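# Mount two printed parts on jig pins or press CALL

## Task

Fit the two loose printed parts onto their matching pins in the jig, following the drawing, because a customer needs the kit. If the kit turns out to be one that must not be assembled, leave all its parts untouched and instead press the blue CALL button with a closed gripper, keeping it held down for about one second.

## Robot and tools

Robot: two arms, left_arm and right_arm, each with six joints and a two-finger gripper. All hand positions, velocities and targets use the scene frame: origin at table-top height halfway between the nominal arm bases, +z up, +x outward over the table, +y toward left_arm. Arm names do not match image left/right. Calibrated bases: left_arm at (+0.007, +0.272, 0) m with quat_wxyz (+1.000, 0, 0, -0.013); right_arm at (+0.027, -0.339, 0) m with quat_wxyz (+1.000, 0, 0, -0.008). Reported hand positions and orientations may be off by a few centimetres, worse at long reach.

Row layout (used by every tool that moves the arms): one flat list of 14 numbers covering both arms, even if only one moves. First left_arm: waist, shoulder, elbow, wrist pitch, wrist yaw, wrist roll (absolute joint angles in radians, same convention as the Joint positions line), then its gripper opening; then the same seven for right_arm. Opening is an absolute command from -1 (closed) to +1 (fully open, pad gap 0.094 m). Stated joint ranges per arm: waist -2.880 to 2.880, shoulder 0.000 to 3.142, elbow 0.000 to 3.019, wrist pitch -1.693 to 1.571, wrist yaw -1.571 to 1.571, wrist roll -2.094 to 2.094. Wrist yaw has its sign flipped on both arms in everything you send and read. True joint ends may differ from the stated ones by up to 0.084 rad; a target more than 0.084 rad beyond an end (and farther out than the current angle) gets the call refused, and targets past a real end are clipped, sometimes with the note "joint sent to its limit". Writing 0 for a gripper is a real command; to leave a gripper alone, repeat its current command.

execute_actions(actions, cameras): actions is a list of actions; each action is up to 15 rows, one per 1/30 s control step, and a short action repeats its last row to fill 15 steps. Joint targets are kept within a fixed lead of measured angles (waist and shoulder 0.716, elbow 0.645, wrist pitch 0.69, wrist yaw 1.84, wrist roll 3.24 rad), and if a row would shift a gripper over 110 mm from where it is, that arm's targets are pulled back, so big motions span several actions. An empty actions list returns state plus images from all cameras. cameras: list of names, ["all"], or [] for none; an unknown name invalidates the call.

move(target, speed, blend, opening_speed, grip_force, blocking, cameras): target is one 14-number row or a list of up to 15 rows, all absolute joint angles; joints interpolate together, so grippers trace curves and nothing steers around obstacles or the other arm. speed is rad/s for the joint with the farthest to travel (0.01 to 12.57, default 0.5), one value or one per target. blend (rad) rounds corners at intermediate targets; 0 stops at each. opening_speed: rate of the gripper command on the -1..+1 scale per second, at least 0.2; use it to close gently. grip_force: newtons per finger pad, 10 to 50, single value or one per arm, and it persists; lower force closes slowly. blocking=false returns early and lets the move continue; a new move then replaces it. The result adds a "move:" line: done, off_target (at rest more than 0.035 rad from target), moving, held, or fault, plus limits=held if steps were withheld. Neither done nor off_target tells you whether contact happened. Faster moves and targets placed deeper past contact hit and press harder.

wait(seconds 0 to 10, cameras): lets the scene run with last commands held; returns early if a running move ends. stop(cameras): brakes the running move; fast moves need room to stop. zoom_image(camera, region): closer look at one of cam_high, cam_over, cam_left_wrist, cam_right_wrist from its latest image; region [x0, y0, x1, y1] in pixels from the top-left, at most 504 by 504. finished_scene(scene=1): ends the scene permanently; parts must stay in place without the robot.

Result lines: Joint positions and Joint velocities give per arm the six joints (rad, rad/s) then pad gap (m, m/s); velocities may be omitted or say "within noise". Joint targets shows what joints are currently driven toward; to hold a joint still resend that value. Tool commands shows gripper commands. grip_measured is the measured opening on the command scale; empty it can read up to 2.5 mm wide, and on a firmly held hard part a little narrower (up to about 3 mm) than the part. end_effector_position is the point between the pads about 1 cm behind the fingertips; fingers point along the gripper's +z and close along its y. Joint torques are in joint order, noisy and offset, positive toward larger angles; joints 3 and 4 wrap at ±28 N m. Action calls also list step readings of joint angles. "joint command not followed" means the clearance check altered targets; it does not keep the two grippers apart.

Gripping: squeeze climbs roughly 1 N per 0.001 below the touch reading, then jumps to the force limit (about 50 to 64 N per pad at full). To release, command well above grip_measured.

Avoid: dropping parts or releasing them while moving, letting anything fall or leave the table, hard hits on fixed or heavy objects, strong pushes, any contact or pinch between the two arms (can end the scene). Holding loads or straining an arm heats motors: a MOTOR HOT line appears at 85 °C, and at 100 °C the arm goes limp (OVER-TEMPERATURE FAULT) for 30 to 60 s or more. The scene keeps running while you deliberate; idle arms hold their last command.

Each tool is called after "Request:" as name(argument=value, ...), one argument or row to a line, values as JSON.

## Session

Request:
execute_actions(
  actions=[],
  cameras=["all"],
)

Scene clock: 0.00 s.
left_arm: end_effector_position=(+0.3191, +0.4443, +0.1504) grip_measured=+1.000 end_effector_quat_wxyz=(+0.181, +0.171, +0.961, +0.121) | right_arm: end_effector_position=(+0.3073, -0.0740, +0.2355) grip_measured=+1.000 end_effector_quat_wxyz=(-0.015, +0.854, -0.520, +0.014)
Joint positions: left_arm=[0.556 1.04 0.73 -0.825 -0.049 0.87 0.094] | right_arm=[0.784 1.326 1.244 -1.453 -0.02 -1.282 0.094]
Joint velocities: within noise
Joint torques (N m): no reading
Heat: left arm: hottest wrist yaw 31 °C; right arm: hottest shoulder 31 °C.
Joint targets: left_arm=[0.556 1.040 0.756 -0.822 -0.049 0.870] | right_arm=[0.784 1.323 1.271 -1.452 -0.020 -1.282]
Tool commands: left_gripper/opening=+1.0 right_gripper/opening=+1.0

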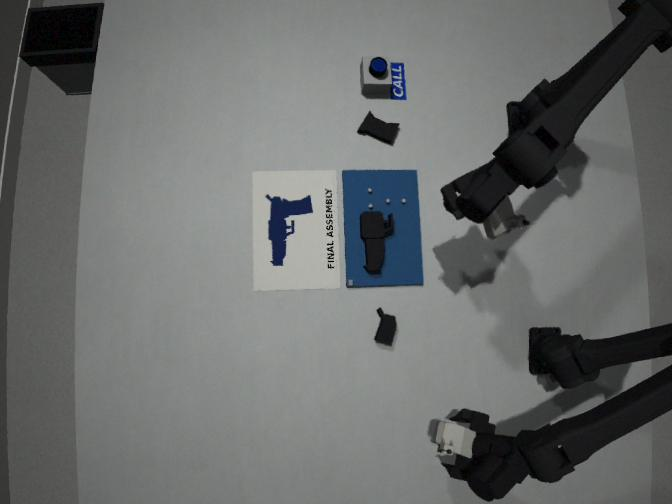

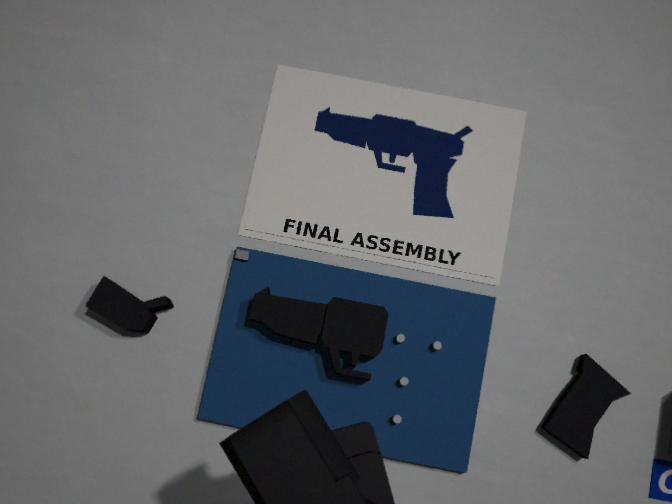

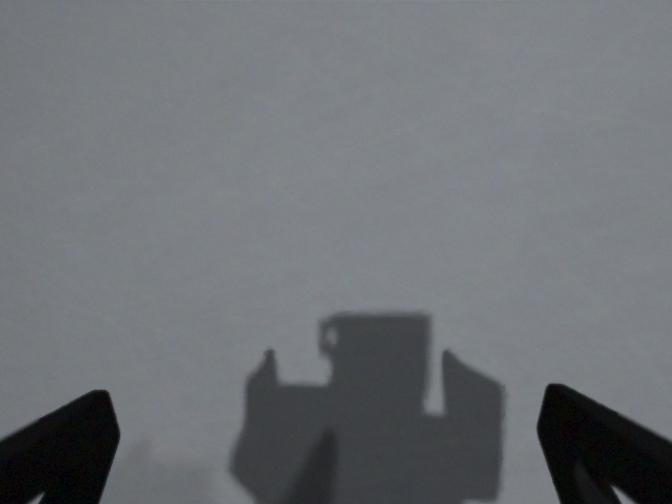

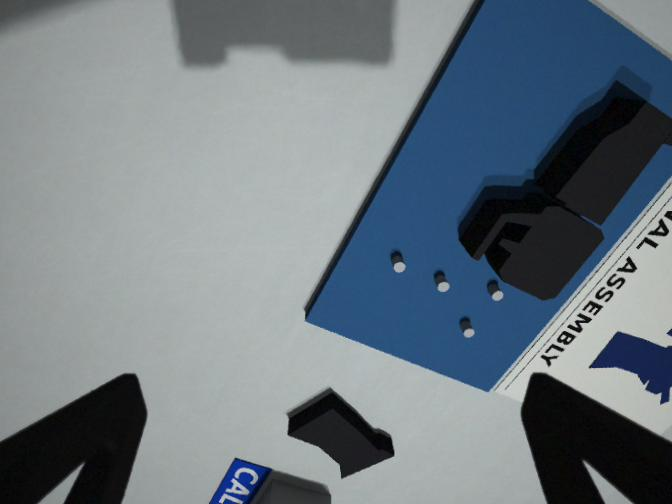

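Request:
zoom_image(
  camera="cam_over",
  region=[190, 50, 540, 312],
)

Request:
zoom_image(
  camera="cam_high",
  region=[330, 40, 450, 130],
)

Request:
zoom_image(
  camera="cam_right_wrist",
  region=[170, 374, 430, 504],
)

Scaled by 1.440.

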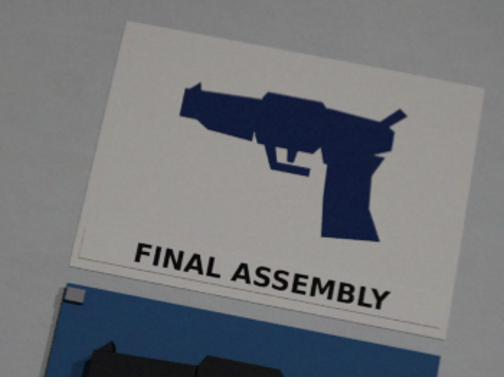

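Scaled by 4.200.

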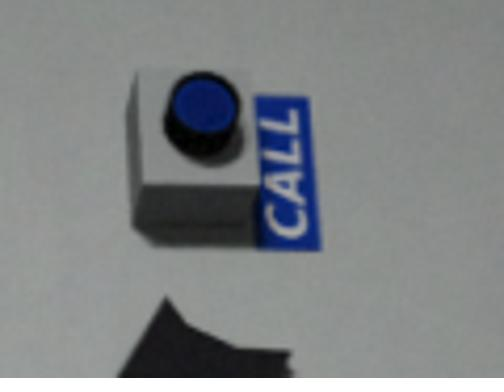

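Scaled by 1.938.

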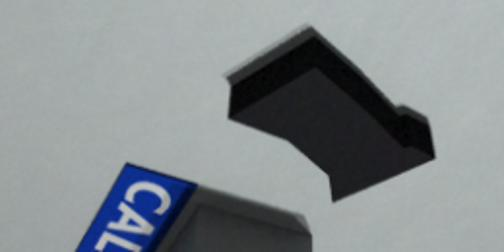

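Request:
move(
  target=[0.556, 1.040, 0.756, -0.822, -0.049, 0.870, 1.0, -0.26, 1.70, 1.65, -1.52, 0.0, -1.282, -1.0],
  speed=0.9,
  cameras=["cam_high", "cam_right_wrist"],
)

Scene clock: 47.47 s.
left_arm: end_effector_position=(+0.3191, +0.4443, +0.1504) grip_measured=+1.000 end_effector_quat_wxyz=(+0.181, +0.171, +0.961, +0.121) | right_arm: end_effector_position=(+0.5123, -0.4812, +0.2064) grip_measured=-0.983 end_effector_quat_wxyz=(-0.019, -0.478, +0.878, +0.018)
Joint positions: left_arm=[0.556 1.04 0.73 -0.825 -0.049 0.87 0.094] | right_arm=[-0.268 1.703 1.591 -1.511 -0.002 -1.282 0.001]
Joint torques (N m): left_arm=[1.14 -6.83 11.43 0.83 -0.03 0.03] | right_arm=[0.26 -13.63 13.71 -0.1 0.18 -0.08]
Heat: left arm: hottest elbow 34 °C; right arm: hottest elbow 34 °C.
Joint targets: left_arm=[0.556 1.040 0.756 -0.822 -0.049 0.870] | right_arm=[-0.260 1.700 1.650 -1.520 0.000 -1.282]
move: off_target (right_arm); right_arm: the elbow is farthest, 0.059 rad from its target
Images, in order (width x height): cam_high 672x504, cam_right_wrist 672x504.

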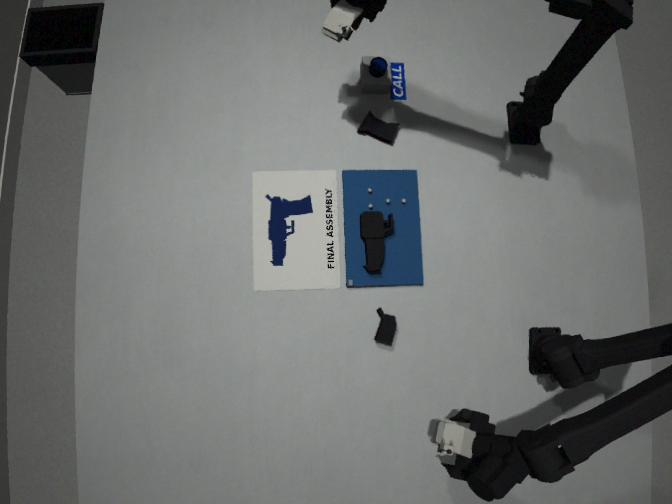

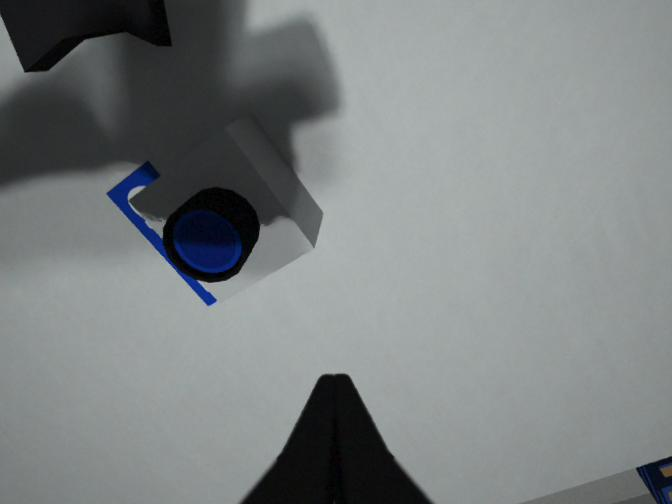

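Request:
zoom_image(
  camera="cam_high",
  region=[300, 0, 430, 110],
)

Request:
zoom_image(
  camera="cam_right_wrist",
  region=[80, 100, 440, 440],
)

Scaled by 3.877.

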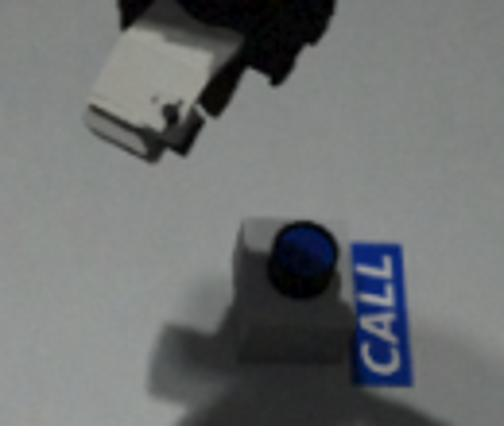

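Scaled by 1.400.

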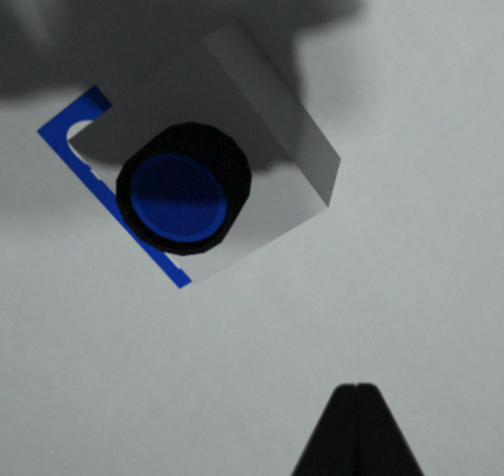

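Request:
move(
  target=[0.556, 1.040, 0.756, -0.822, -0.049, 0.870, 1.0, -0.2, 1.58, 1.48, -1.423, 0.0, -1.282, -1.0],
  speed=0.4,
  cameras=["cam_high", "cam_right_wrist"],
)

Scene clock: 86.77 s.
left_arm: end_effector_position=(+0.3191, +0.4443, +0.1504) grip_measured=+1.000 end_effector_quat_wxyz=(+0.181, +0.171, +0.961, +0.121) | right_arm: end_effector_position=(+0.4998, -0.4451, +0.2241) grip_measured=-0.983 end_effector_quat_wxyz=(+0.014, -0.506, +0.862, -0.014)
Joint positions: left_arm=[0.556 1.04 0.73 -0.825 -0.049 0.87 0.094] | right_arm=[-0.203 1.583 1.487 -1.434 -0.002 -1.282 0.001]
Joint torques (N m): left_arm=[0.79 -6.89 11.38 0.84 0 0.05] | right_arm=[0.03 -12.28 8.64 0.9 0.16 -0.07]
Heat: left arm: hottest elbow 36 °C; right arm: hottest elbow 38 °C.
Joint targets: left_arm=[0.556 1.040 0.756 -0.822 -0.049 0.870] | right_arm=[-0.200 1.580 1.480 -1.423 0.000 -1.282]
move: done
Images, in order (width x height): cam_high 672x504, cam_right_wrist 672x504.

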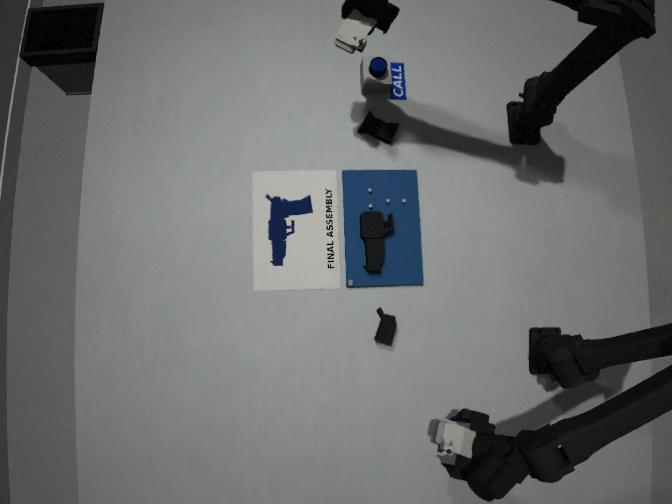

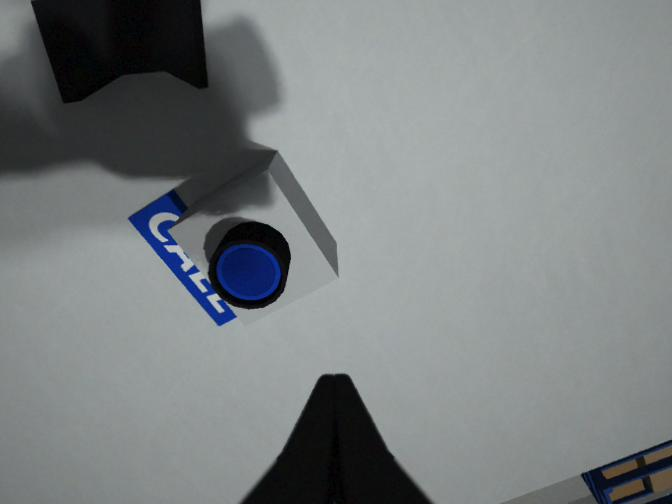

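Request:
move(
  target=[0.556, 1.040, 0.756, -0.822, -0.049, 0.870, 1.0, -0.237, 1.523, 1.273, -1.32, 0.0, -1.282, -1.0],
  speed=0.4,
  cameras=["cam_high", "cam_right_wrist"],
)

Scene clock: 119.87 s.
left_arm: end_effector_position=(+0.3191, +0.4443, +0.1504) grip_measured=+1.000 end_effector_quat_wxyz=(+0.181, +0.171, +0.961, +0.121) | right_arm: end_effector_position=(+0.4544, -0.4460, +0.1639) grip_measured=-0.983 end_effector_quat_wxyz=(-0.009, -0.496, +0.868, +0.007)
Joint positions: left_arm=[0.556 1.04 0.73 -0.825 -0.049 0.87 0.094] | right_arm=[-0.228 1.538 1.275 -1.331 -0.002 -1.282 0.001]
Joint torques (N m): left_arm=[1.03 -6.71 11.38 0.91 0 0.04] | right_arm=[-0.91 -11.81 8.53 0.75 0.16 -0.08]
Heat: left arm: hottest elbow 37 °C; right arm: hottest shoulder 34 °C.
Joint targets: left_arm=[0.556 1.040 0.756 -0.822 -0.049 0.870] | right_arm=[-0.237 1.523 1.273 -1.320 0.000 -1.282]
move: done
Images, in order (width x height): cam_high 672x504, cam_right_wrist 672x504.

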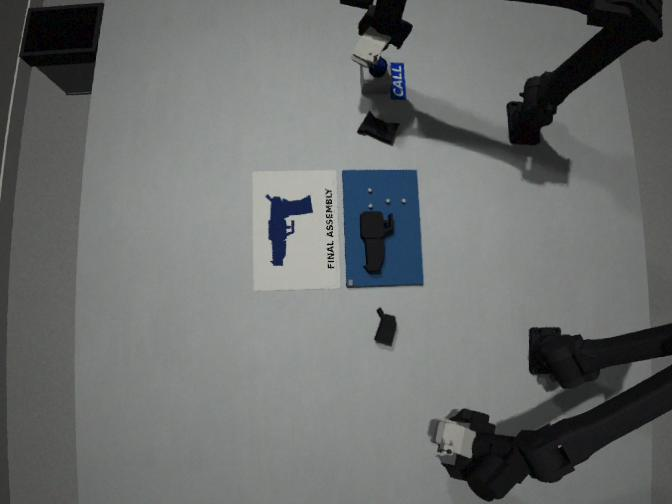

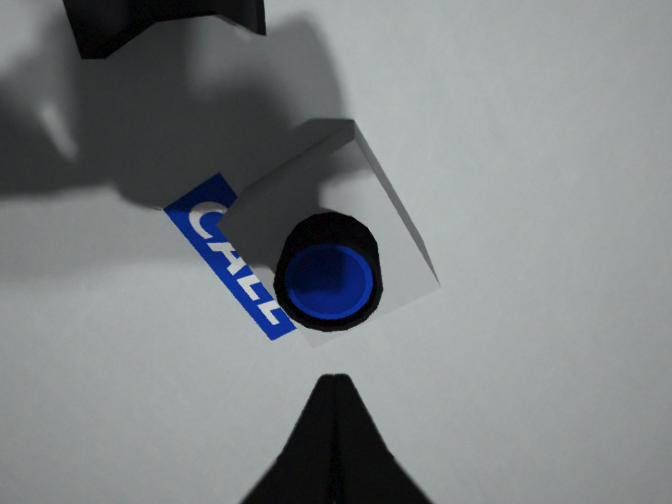

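Request:
move(
  target=[0.556, 1.040, 0.756, -0.822, -0.049, 0.870, 1.0, -0.252, 1.553, 1.13, -1.137, 0.0, -1.282, -1.0],
  speed=0.25,
  cameras=["cam_high", "cam_right_wrist"],
)

Scene clock: 137.03 s.
left_arm: end_effector_position=(+0.3191, +0.4443, +0.1504) grip_measured=+1.000 end_effector_quat_wxyz=(+0.181, +0.171, +0.961, +0.121) | right_arm: end_effector_position=(+0.4457, -0.4494, +0.1085) grip_measured=-0.983 end_effector_quat_wxyz=(+0.002, -0.490, +0.872, -0.003)
Joint positions: left_arm=[0.556 1.04 0.73 -0.825 -0.049 0.87 0.094] | right_arm=[-0.24 1.549 1.134 -1.148 -0.002 -1.282 0.001]
Joint torques (N m): left_arm=[1.03 -7.18 11.36 0.91 0 0.05] | right_arm=[-1.03 -10.17 7.97 0.8 0.15 -0.09]
Heat: left arm: hottest elbow 37 °C; right arm: hottest shoulder 33 °C.
Joint targets: left_arm=[0.556 1.040 0.756 -0.822 -0.049 0.870] | right_arm=[-0.252 1.553 1.130 -1.137 0.000 -1.282]
move: done
Images, in order (width x height): cam_high 672x504, cam_right_wrist 672x504.

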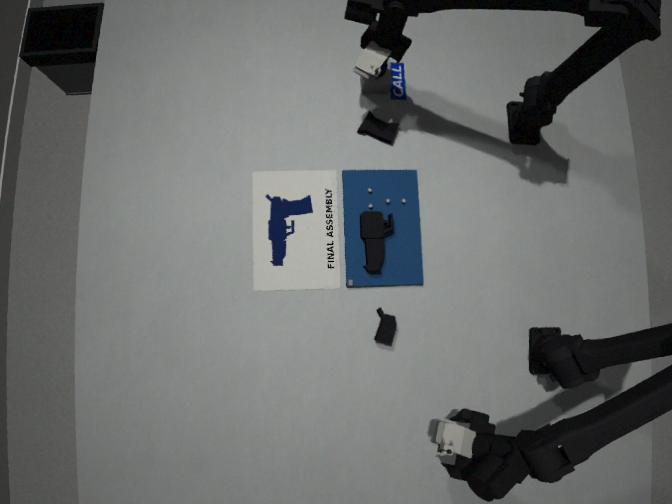

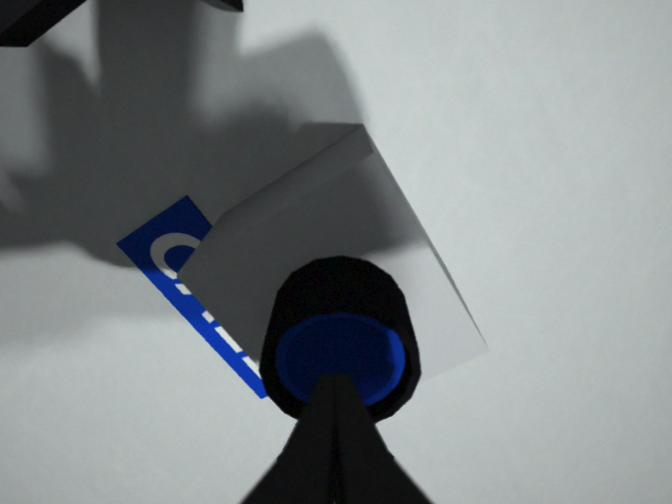

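Request:
move(
  target=[0.556, 1.040, 0.756, -0.822, -0.049, 0.870, 1.0, -0.264, 1.586, 1.098, -1.08, 0.0, -1.282, -1.0],
  speed=0.05,
  cameras=["cam_right_wrist"],
)

Request:
wait(
  seconds=1.2,
  cameras=["cam_high", "cam_right_wrist"],
)

Scene clock: 148.70 s.
left_arm: end_effector_position=(+0.3191, +0.4443, +0.1504) grip_measured=+1.000 end_effector_quat_wxyz=(+0.181, +0.171, +0.961, +0.121) | right_arm: end_effector_position=(+0.4481, -0.4547, +0.0927) grip_measured=-0.983 end_effector_quat_wxyz=(+0.006, -0.486, +0.874, -0.007)
Joint positions: left_arm=[0.556 1.04 0.73 -0.825 -0.049 0.87 0.094] | right_arm=[-0.251 1.57 1.112 -1.095 -0.002 -1.282 0.001]
Joint torques (N m): left_arm=[1.14 -6.89 11.33 0.73 -0.01 0.04] | right_arm=[-1.32 -9.23 6.97 0.95 0.14 -0.07]
Heat: left arm: hottest elbow 37 °C; right arm: hottest shoulder 33 °C.
Joint targets: left_arm=[0.556 1.040 0.756 -0.822 -0.049 0.870] | right_arm=[-0.264 1.586 1.098 -1.080 0.000 -1.282]
move: done
Images, in order (width x height): cam_right_wrist 672x504.

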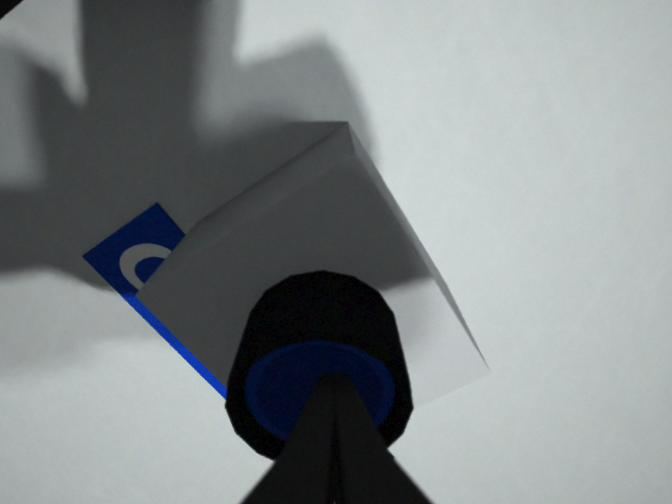

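Scene clock: 149.90 s.
left_arm: end_effector_position=(+0.3191, +0.4443, +0.1504) grip_measured=+1.000 end_effector_quat_wxyz=(+0.181, +0.171, +0.961, +0.121) | right_arm: end_effector_position=(+0.4481, -0.4547, +0.0927) grip_measured=-0.983 end_effector_quat_wxyz=(+0.006, -0.486, +0.874, -0.007)
Joint positions: left_arm=[0.556 1.04 0.73 -0.825 -0.049 0.87 0.094] | right_arm=[-0.251 1.57 1.112 -1.095 -0.002 -1.282 0.001]
Joint torques (N m): left_arm=[1.03 -6.48 11.33 0.85 0.02 0.03] | right_arm=[-1.2 -9.41 6.98 0.98 0.15 -0.08]
Heat: left arm: hottest elbow 37 °C; right arm: hottest shoulder 33 °C.
Joint targets: left_arm=[0.556 1.040 0.756 -0.822 -0.049 0.870] | right_arm=[-0.264 1.586 1.098 -1.080 0.000 -1.282]
Tool commands: left_gripper/opening=+1.0 right_gripper/opening=-1.0
wait: 1.20 s; at rest by 0.17 s
Images, in order (width x height): cam_high 672x504, cam_right_wrist 672x504.

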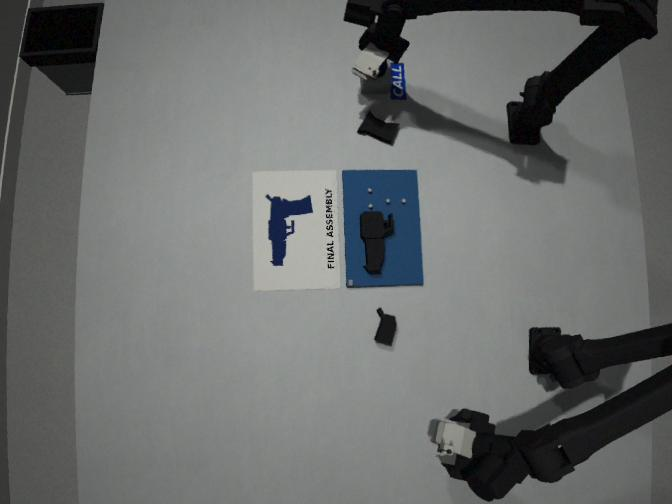

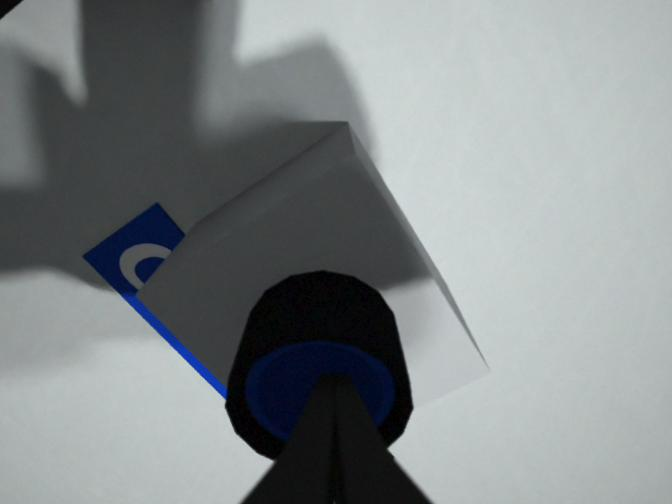

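Request:
move(
  target=[0.556, 1.040, 0.756, -0.822, -0.049, 0.870, 1.0, -0.264, 1.598, 1.084, -1.054, 0.0, -1.282, -1.0],
  speed=0.05,
  cameras=["cam_right_wrist"],
)

Request:
zoom_image(
  camera="cam_right_wrist",
  region=[180, 240, 480, 480],
)

Scene clock: 157.53 s.
left_arm: end_effector_position=(+0.3191, +0.4443, +0.1504) grip_measured=+1.000 end_effector_quat_wxyz=(+0.181, +0.171, +0.961, +0.121) | right_arm: end_effector_position=(+0.4479, -0.4546, +0.0888) grip_measured=-0.983 end_effector_quat_wxyz=(+0.009, -0.486, +0.874, -0.010)
Joint positions: left_arm=[0.556 1.04 0.73 -0.825 -0.049 0.87 0.094] | right_arm=[-0.251 1.57 1.101 -1.076 -0.002 -1.282 0.001]
Joint torques (N m): left_arm=[1.08 -6.95 11.36 0.87 -0.02 0.02] | right_arm=[-1.26 -8.53 6.79 1.29 0.14 -0.09]
Heat: left arm: hottest elbow 37 °C; right arm: hottest shoulder 33 °C.
Joint targets: left_arm=[0.556 1.040 0.756 -0.822 -0.049 0.870] | right_arm=[-0.264 1.598 1.084 -1.054 0.000 -1.282]
move: done
Images, in order (width x height): cam_right_wrist 672x504.

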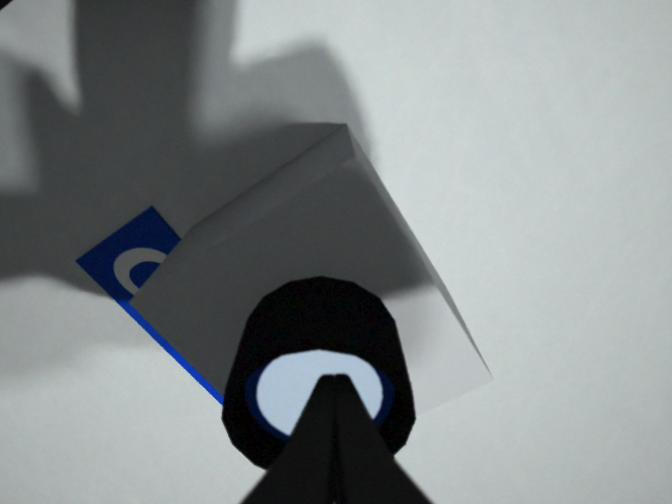

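Scaled by 1.680.

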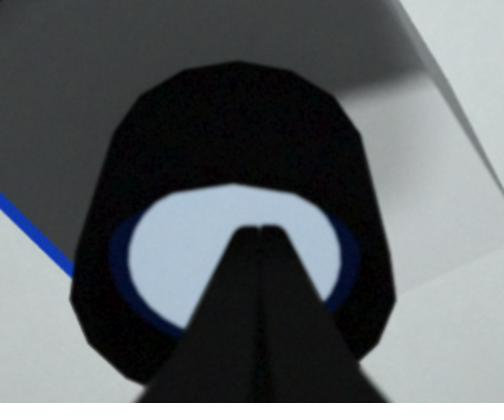

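Request:
wait(
  seconds=1.3,
  cameras=["cam_high", "cam_right_wrist"],
)

Scene clock: 159.37 s.
left_arm: end_effector_position=(+0.3191, +0.4443, +0.1504) grip_measured=+1.000 end_effector_quat_wxyz=(+0.181, +0.171, +0.961, +0.121) | right_arm: end_effector_position=(+0.4479, -0.4546, +0.0888) grip_measured=-0.983 end_effector_quat_wxyz=(+0.009, -0.486, +0.874, -0.010)
Joint positions: left_arm=[0.556 1.04 0.73 -0.825 -0.049 0.87 0.094] | right_arm=[-0.251 1.57 1.101 -1.076 -0.002 -1.282 0.001]
Joint torques (N m): left_arm=[1.32 -6.07 11.43 0.83 -0.02 0.06] | right_arm=[-1.26 -8.41 6.76 1.31 0.15 -0.08]
Heat: left arm: hottest elbow 37 °C; right arm: hottest shoulder 33 °C.
Joint targets: left_arm=[0.556 1.040 0.756 -0.822 -0.049 0.870] | right_arm=[-0.264 1.598 1.084 -1.054 0.000 -1.282]
Tool commands: left_gripper/opening=+1.0 right_gripper/opening=-1.0
wait: 1.30 s; at rest from the start
Images, in order (width x height): cam_high 672x504, cam_right_wrist 672x504.

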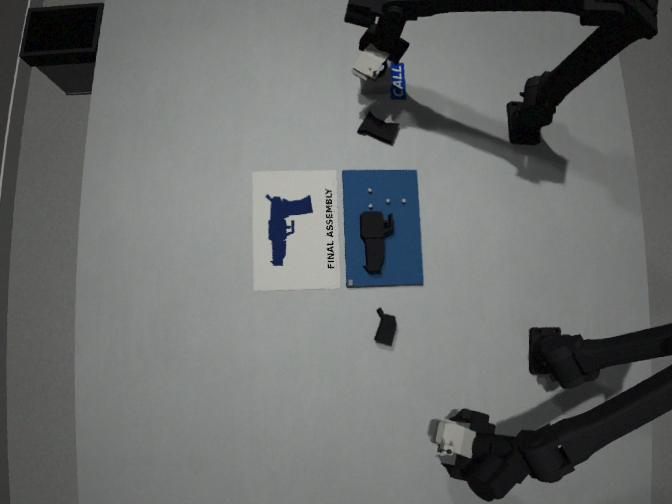

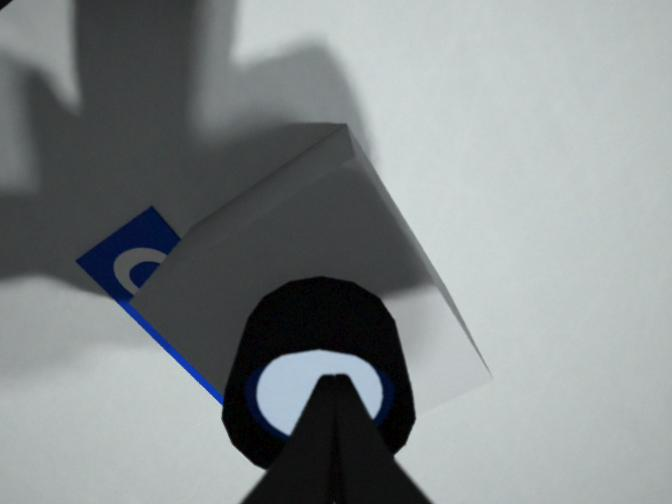

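Request:
move(
  target=[
    [0.556, 1.040, 0.756, -0.822, -0.049, 0.870, 1.0, -0.256, 1.55, 1.14, -1.16, 0.0, -1.282, -1.0],
    [0.556, 1.040, 0.756, -0.822, -0.049, 0.870, 1.0, -0.25, 1.53, 1.27, -1.31, 0.0, -1.282, -1.0],
  ],
  blend=[0.05, 0],
  speed=[0.15, 0.3],
  cameras=["cam_high", "cam_right_wrist"],
)

Scene clock: 163.57 s.
left_arm: end_effector_position=(+0.3191, +0.4443, +0.1504) grip_measured=+1.000 end_effector_quat_wxyz=(+0.181, +0.171, +0.961, +0.121) | right_arm: end_effector_position=(+0.4402, -0.4525, +0.1450) grip_measured=-0.983 end_effector_quat_wxyz=(-0.017, -0.486, +0.874, +0.015)
Joint positions: left_arm=[0.556 1.04 0.73 -0.825 -0.049 0.87 0.094] | right_arm=[-0.251 1.536 1.221 -1.301 -0.001 -1.282 0.001]
Joint torques (N m): left_arm=[0.97 -6.65 11.43 0.9 -0.02 0.02] | right_arm=[-0.03 -11.16 12.56 -0.1 0.14 -0.07]
Heat: left arm: hottest elbow 37 °C; right arm: hottest shoulder 33 °C.
Joint targets: left_arm=[0.556 1.040 0.756 -0.822 -0.049 0.870] | right_arm=[-0.250 1.530 1.270 -1.310 0.000 -1.282]
move: off_target (right_arm); right_arm: the elbow is farthest, 0.049 rad from its target
Images, in order (width x height): cam_high 672x504, cam_right_wrist 672x504.

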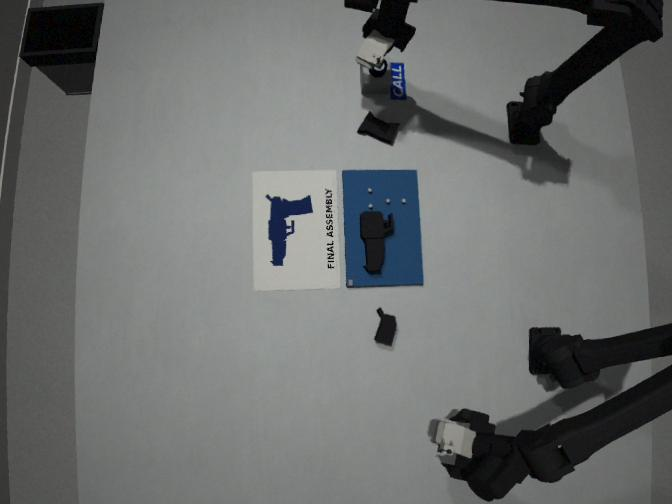

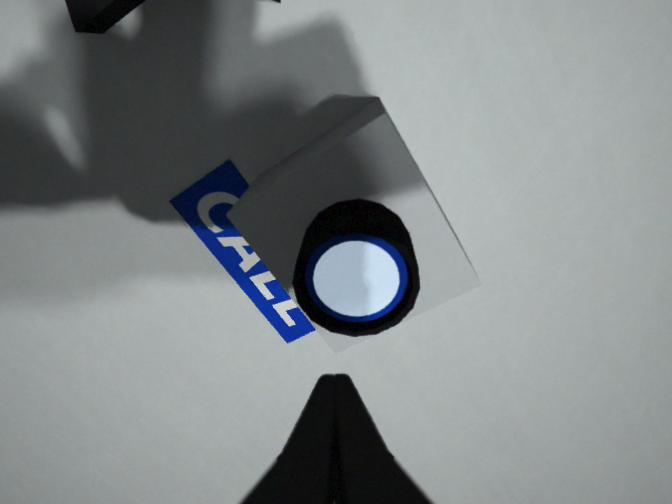

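Request:
finished_scene(
  scene=1,
)

The scene is finished: the task was done.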